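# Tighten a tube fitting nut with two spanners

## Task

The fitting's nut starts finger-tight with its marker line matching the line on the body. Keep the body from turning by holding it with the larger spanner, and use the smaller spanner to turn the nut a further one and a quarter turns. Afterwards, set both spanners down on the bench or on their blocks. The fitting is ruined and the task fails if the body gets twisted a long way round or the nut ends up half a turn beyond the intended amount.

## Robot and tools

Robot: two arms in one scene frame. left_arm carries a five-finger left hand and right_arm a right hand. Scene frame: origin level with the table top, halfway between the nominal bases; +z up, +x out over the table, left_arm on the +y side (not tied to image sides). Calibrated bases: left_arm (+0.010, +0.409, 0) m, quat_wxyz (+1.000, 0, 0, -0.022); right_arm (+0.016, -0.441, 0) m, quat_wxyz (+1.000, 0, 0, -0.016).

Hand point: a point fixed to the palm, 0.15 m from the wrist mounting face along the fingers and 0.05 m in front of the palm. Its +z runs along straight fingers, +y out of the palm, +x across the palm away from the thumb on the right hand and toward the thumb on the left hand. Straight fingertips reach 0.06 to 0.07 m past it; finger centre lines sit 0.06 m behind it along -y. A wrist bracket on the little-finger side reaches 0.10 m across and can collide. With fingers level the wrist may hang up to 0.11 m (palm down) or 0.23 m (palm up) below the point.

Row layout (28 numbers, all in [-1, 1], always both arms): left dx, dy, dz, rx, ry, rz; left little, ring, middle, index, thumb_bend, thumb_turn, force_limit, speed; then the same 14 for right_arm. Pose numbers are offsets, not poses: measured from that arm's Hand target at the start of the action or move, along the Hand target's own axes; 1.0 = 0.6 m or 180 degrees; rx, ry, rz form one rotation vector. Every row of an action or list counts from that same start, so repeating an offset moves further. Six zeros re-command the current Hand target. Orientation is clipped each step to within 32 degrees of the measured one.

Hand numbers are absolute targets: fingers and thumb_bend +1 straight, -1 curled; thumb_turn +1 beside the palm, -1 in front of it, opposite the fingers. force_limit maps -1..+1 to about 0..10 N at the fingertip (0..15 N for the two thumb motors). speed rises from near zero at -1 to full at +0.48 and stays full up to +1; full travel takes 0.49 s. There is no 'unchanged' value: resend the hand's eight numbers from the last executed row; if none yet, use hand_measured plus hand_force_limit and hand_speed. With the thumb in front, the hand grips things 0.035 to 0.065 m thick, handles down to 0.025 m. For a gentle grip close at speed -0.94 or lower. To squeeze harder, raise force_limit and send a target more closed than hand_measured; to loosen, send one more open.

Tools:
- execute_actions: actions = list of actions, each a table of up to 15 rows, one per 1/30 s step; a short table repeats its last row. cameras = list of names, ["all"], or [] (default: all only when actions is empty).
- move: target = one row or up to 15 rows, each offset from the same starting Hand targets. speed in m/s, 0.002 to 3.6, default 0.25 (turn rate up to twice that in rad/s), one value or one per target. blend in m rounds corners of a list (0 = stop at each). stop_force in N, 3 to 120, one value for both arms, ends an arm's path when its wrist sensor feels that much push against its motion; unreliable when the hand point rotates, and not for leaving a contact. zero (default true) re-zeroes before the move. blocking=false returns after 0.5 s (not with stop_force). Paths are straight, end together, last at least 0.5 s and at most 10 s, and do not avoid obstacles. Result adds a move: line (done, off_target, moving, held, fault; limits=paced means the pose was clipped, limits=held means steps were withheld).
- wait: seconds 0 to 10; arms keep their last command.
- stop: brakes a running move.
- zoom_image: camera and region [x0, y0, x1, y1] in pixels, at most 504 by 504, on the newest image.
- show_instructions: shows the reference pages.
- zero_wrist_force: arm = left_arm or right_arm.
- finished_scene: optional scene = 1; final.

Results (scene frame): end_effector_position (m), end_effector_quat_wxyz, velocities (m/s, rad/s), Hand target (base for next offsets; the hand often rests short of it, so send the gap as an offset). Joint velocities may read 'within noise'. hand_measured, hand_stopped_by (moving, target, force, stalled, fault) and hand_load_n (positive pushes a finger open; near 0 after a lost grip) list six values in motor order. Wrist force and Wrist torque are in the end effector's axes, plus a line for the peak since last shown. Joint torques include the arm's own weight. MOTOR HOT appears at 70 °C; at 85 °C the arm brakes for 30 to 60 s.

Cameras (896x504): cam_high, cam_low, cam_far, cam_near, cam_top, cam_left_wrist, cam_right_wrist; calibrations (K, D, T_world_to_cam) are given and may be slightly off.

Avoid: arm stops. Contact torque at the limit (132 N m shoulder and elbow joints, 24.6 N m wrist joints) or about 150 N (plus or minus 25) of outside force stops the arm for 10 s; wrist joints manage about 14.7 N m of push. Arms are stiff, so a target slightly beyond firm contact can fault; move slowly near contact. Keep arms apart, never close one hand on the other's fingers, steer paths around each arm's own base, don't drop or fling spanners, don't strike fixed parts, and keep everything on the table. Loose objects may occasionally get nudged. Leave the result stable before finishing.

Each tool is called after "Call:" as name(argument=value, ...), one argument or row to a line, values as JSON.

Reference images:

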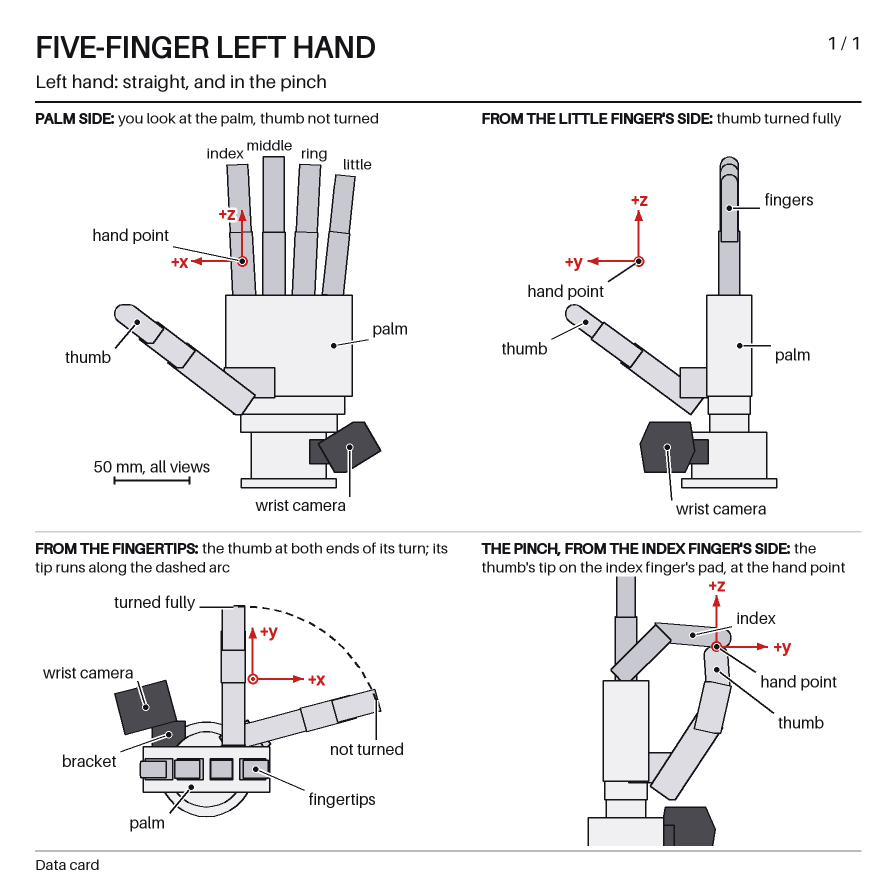

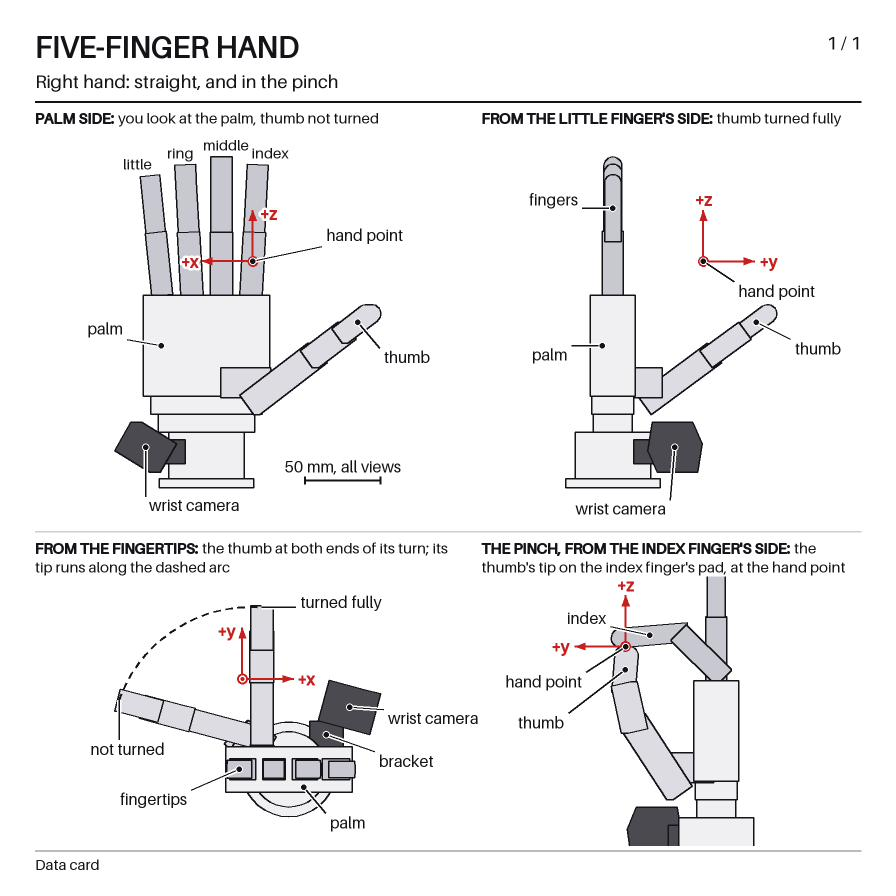

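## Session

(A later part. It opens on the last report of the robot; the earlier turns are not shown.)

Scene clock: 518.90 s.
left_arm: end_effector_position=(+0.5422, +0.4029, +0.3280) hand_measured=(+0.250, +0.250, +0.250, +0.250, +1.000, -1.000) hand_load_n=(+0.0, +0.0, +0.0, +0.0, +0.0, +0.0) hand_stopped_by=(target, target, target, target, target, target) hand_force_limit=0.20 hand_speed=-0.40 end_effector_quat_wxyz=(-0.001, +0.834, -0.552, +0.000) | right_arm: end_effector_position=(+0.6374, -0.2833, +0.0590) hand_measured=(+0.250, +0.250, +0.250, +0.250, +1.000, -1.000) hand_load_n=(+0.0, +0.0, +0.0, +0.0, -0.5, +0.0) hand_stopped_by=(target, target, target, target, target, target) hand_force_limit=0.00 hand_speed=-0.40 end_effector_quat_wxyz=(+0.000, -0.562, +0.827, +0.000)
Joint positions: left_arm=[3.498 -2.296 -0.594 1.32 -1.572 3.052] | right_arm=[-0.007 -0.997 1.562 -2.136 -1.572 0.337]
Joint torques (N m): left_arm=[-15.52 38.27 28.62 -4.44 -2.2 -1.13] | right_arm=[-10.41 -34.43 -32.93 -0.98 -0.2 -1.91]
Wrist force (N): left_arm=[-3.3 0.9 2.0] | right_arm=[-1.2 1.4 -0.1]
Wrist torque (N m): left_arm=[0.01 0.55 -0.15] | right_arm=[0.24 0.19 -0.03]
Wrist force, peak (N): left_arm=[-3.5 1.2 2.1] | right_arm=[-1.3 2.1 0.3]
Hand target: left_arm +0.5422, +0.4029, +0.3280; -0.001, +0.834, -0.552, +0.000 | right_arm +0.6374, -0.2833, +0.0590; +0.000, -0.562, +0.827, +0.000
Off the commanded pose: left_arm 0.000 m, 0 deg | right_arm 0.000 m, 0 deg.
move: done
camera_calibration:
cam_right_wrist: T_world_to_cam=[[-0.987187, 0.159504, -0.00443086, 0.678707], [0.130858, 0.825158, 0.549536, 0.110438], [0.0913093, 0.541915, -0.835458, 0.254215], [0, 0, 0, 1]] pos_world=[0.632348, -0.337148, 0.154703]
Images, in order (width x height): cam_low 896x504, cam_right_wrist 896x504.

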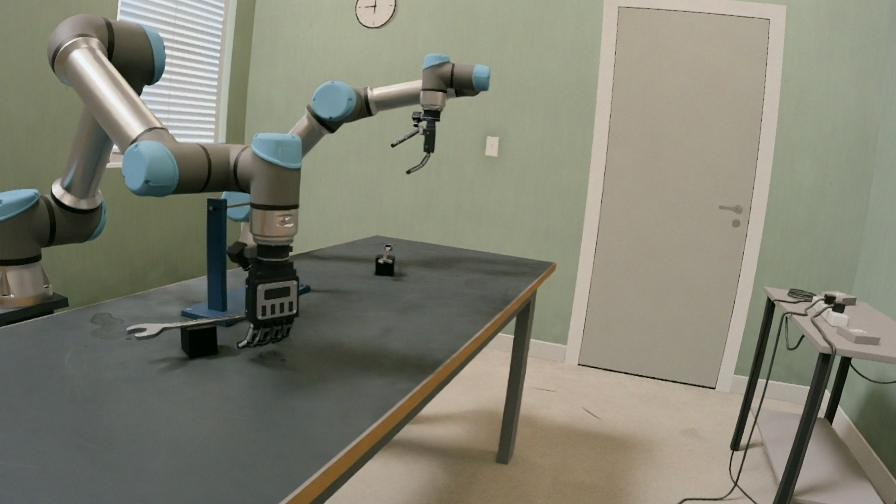

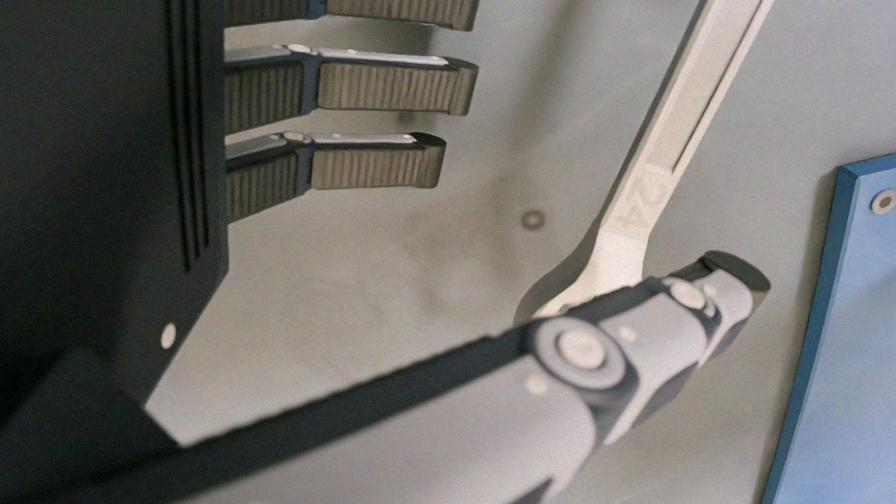

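Now raise the right hand up and away.

Call:
move(
  target=[0,0,0,0,0,0,0.25,0.25,0.25,0.25,1.0,-1,0.2,-0.4,0,-0.02,-0.4,0,0,0,0.25,0.25,0.25,0.25,1.0,-1,0.0,-0.4],
  speed=0.15,
  cameras=["all"],
)

Call:
zoom_image(
  camera="cam_low",
  region=[90, 220, 430, 380],
)

Call:
zoom_image(
  camera="cam_high",
  region=[340, 350, 540, 500],
)

Scene clock: 521.43 s.
left_arm: end_effector_position=(+0.5422, +0.4029, +0.3280) hand_measured=(+0.250, +0.250, +0.250, +0.250, +1.000, -1.000) hand_load_n=(+0.0, +0.0, +0.0, +0.0, +0.0, +0.0) hand_stopped_by=(target, target, target, target, target, target) hand_force_limit=0.20 hand_speed=-0.40 end_effector_quat_wxyz=(-0.001, +0.834, -0.552, +0.000) | right_arm: end_effector_position=(+0.6486, -0.2875, +0.2990) hand_measured=(+0.250, +0.250, +0.250, +0.250, +1.000, -1.000) hand_load_n=(+0.0, +0.0, +0.5, +0.0, +0.0, +0.0) hand_stopped_by=(target, target, target, target, target, target) hand_force_limit=0.00 hand_speed=-0.40 end_effector_quat_wxyz=(+0.000, -0.562, +0.827, +0.000)
Joint positions: left_arm=[3.498 -2.296 -0.594 1.32 -1.572 3.052] | right_arm=[-0.012 -1.132 1.127 -1.566 -1.572 0.331]
Joint torques (N m): left_arm=[-15.37 38.93 28.09 -4.5 -2.23 -1.13] | right_arm=[-4.07 -32.88 -34.76 -0.87 -1.81 -1.96]
Wrist force (N): left_arm=[-3.4 1.2 2.0] | right_arm=[-1.1 1.5 -0.1]
Wrist torque (N m): left_arm=[0.04 0.56 -0.17] | right_arm=[0.26 0.13 0.00]
Wrist force, peak (N): left_arm=[-3.4 1.2 2.2] | right_arm=[-1.4 1.8 0.0]
Hand target: left_arm +0.5422, +0.4029, +0.3280; -0.001, +0.834, -0.552, +0.000 | right_arm +0.6486, -0.2875, +0.2990; +0.000, -0.562, +0.827, +0.000
Off the commanded pose: left_arm 0.000 m, 0 deg | right_arm 0.000 m, 0 deg.
move: done
camera_calibration:
cam_left_wrist: T_world_to_cam=[[0.991351, 0.123669, 0.0439264, -0.603486], [0.0886635, -0.877889, 0.470585, 0.154824], [0.0967594, -0.46262, -0.881261, 0.537579], [0, 0, 0, 1]] pos_world=[0.532524, 0.459246, 0.427399]
cam_right_wrist: T_world_to_cam=[[-0.987174, 0.159585, -0.00437689, 0.691495], [0.130955, 0.825143, 0.549537, -0.019519], [0.0913096, 0.541915, -0.835458, 0.455978], [0, 0, 0, 1]] pos_world=[0.643547, -0.341348, 0.394703]

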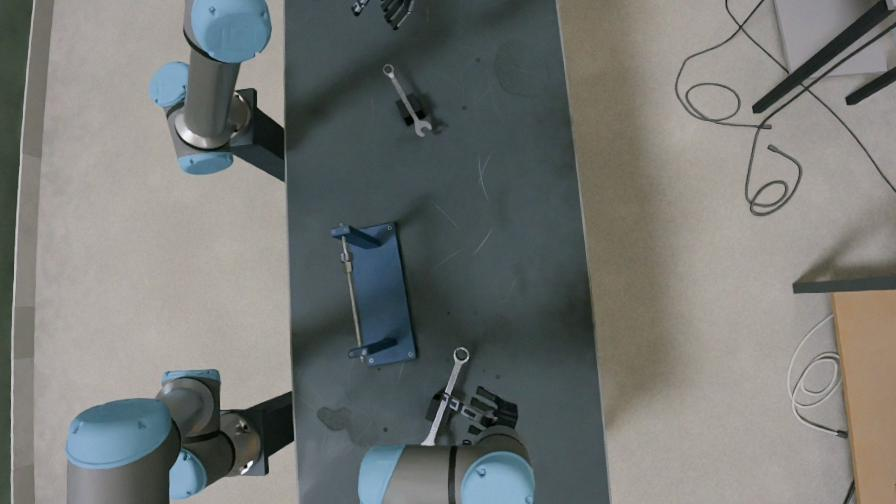

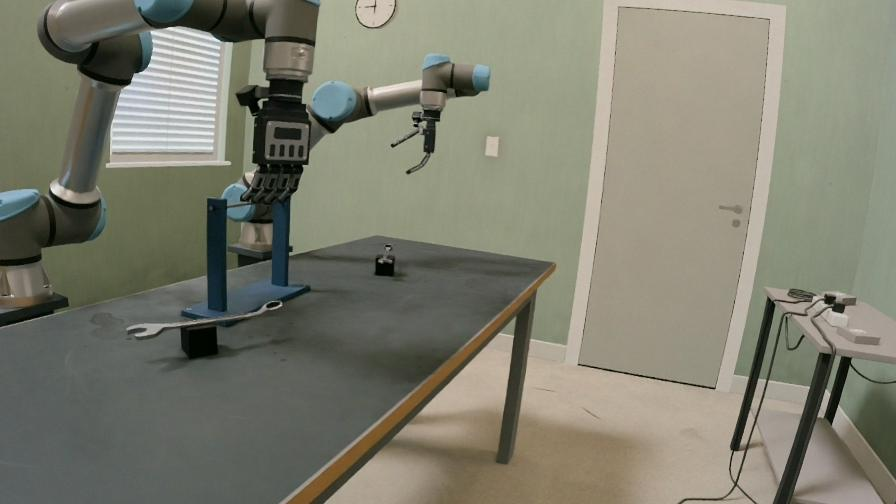

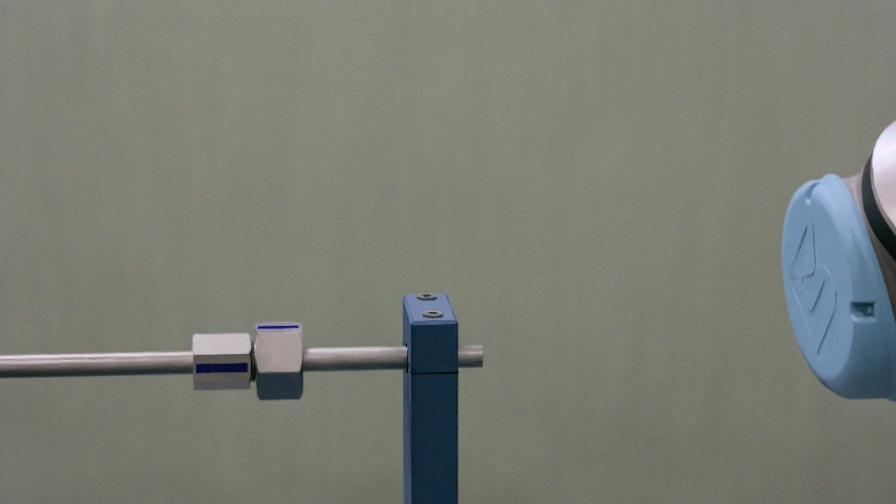

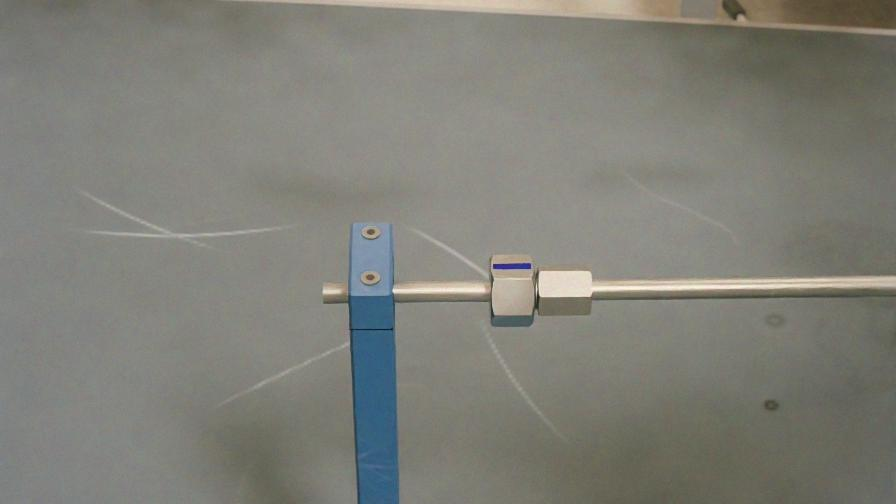

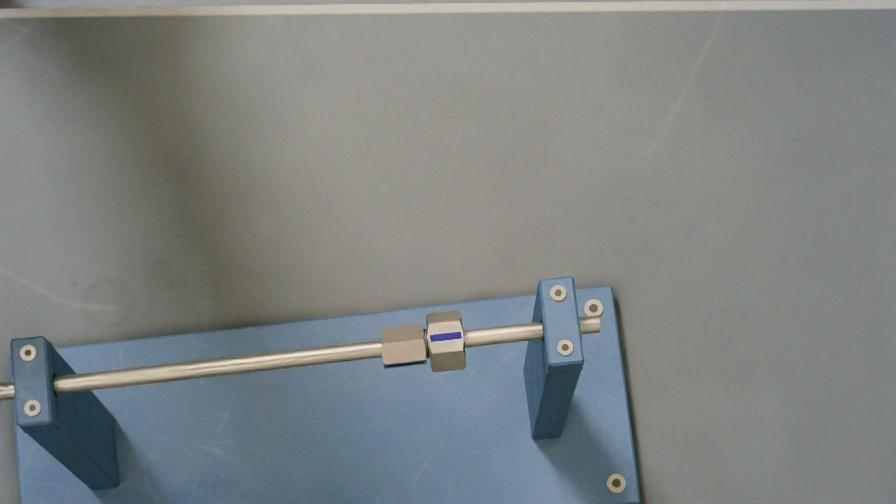

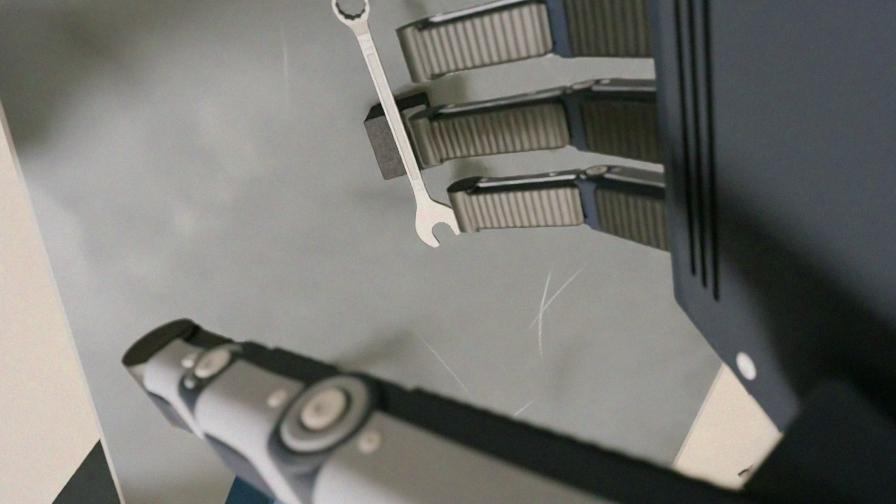

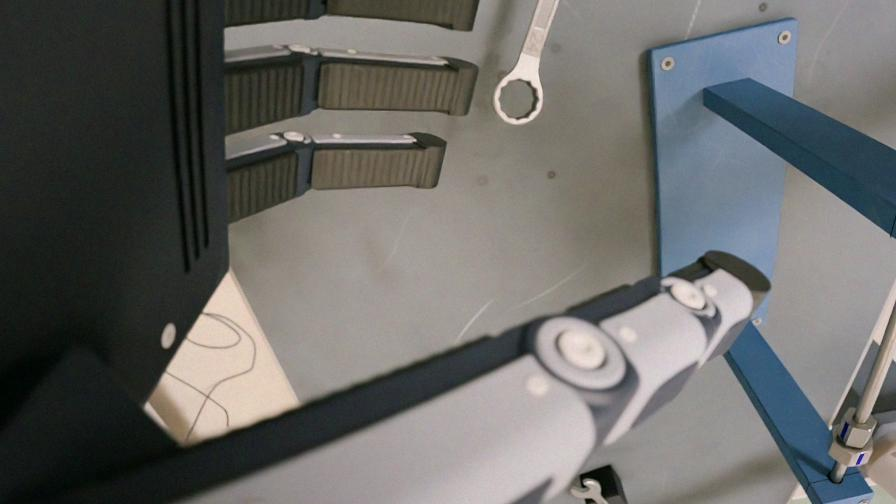

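Scaled by 1.482 from the camera's 896x504 image, which has a finer 1280x720 frame.

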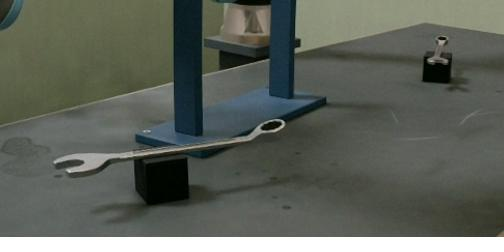

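Scaled by 2.520 from the camera's 896x504 image, which has a finer 1280x720 frame.

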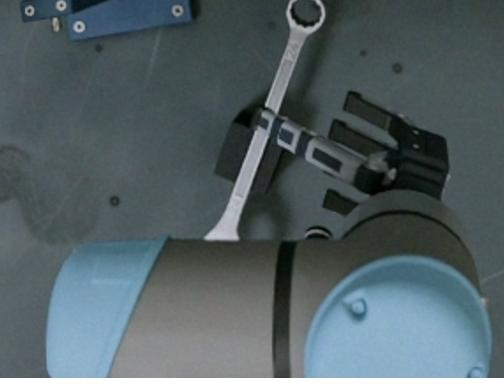

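Call:
finished_scene(
)

The scene is finished: the task was done.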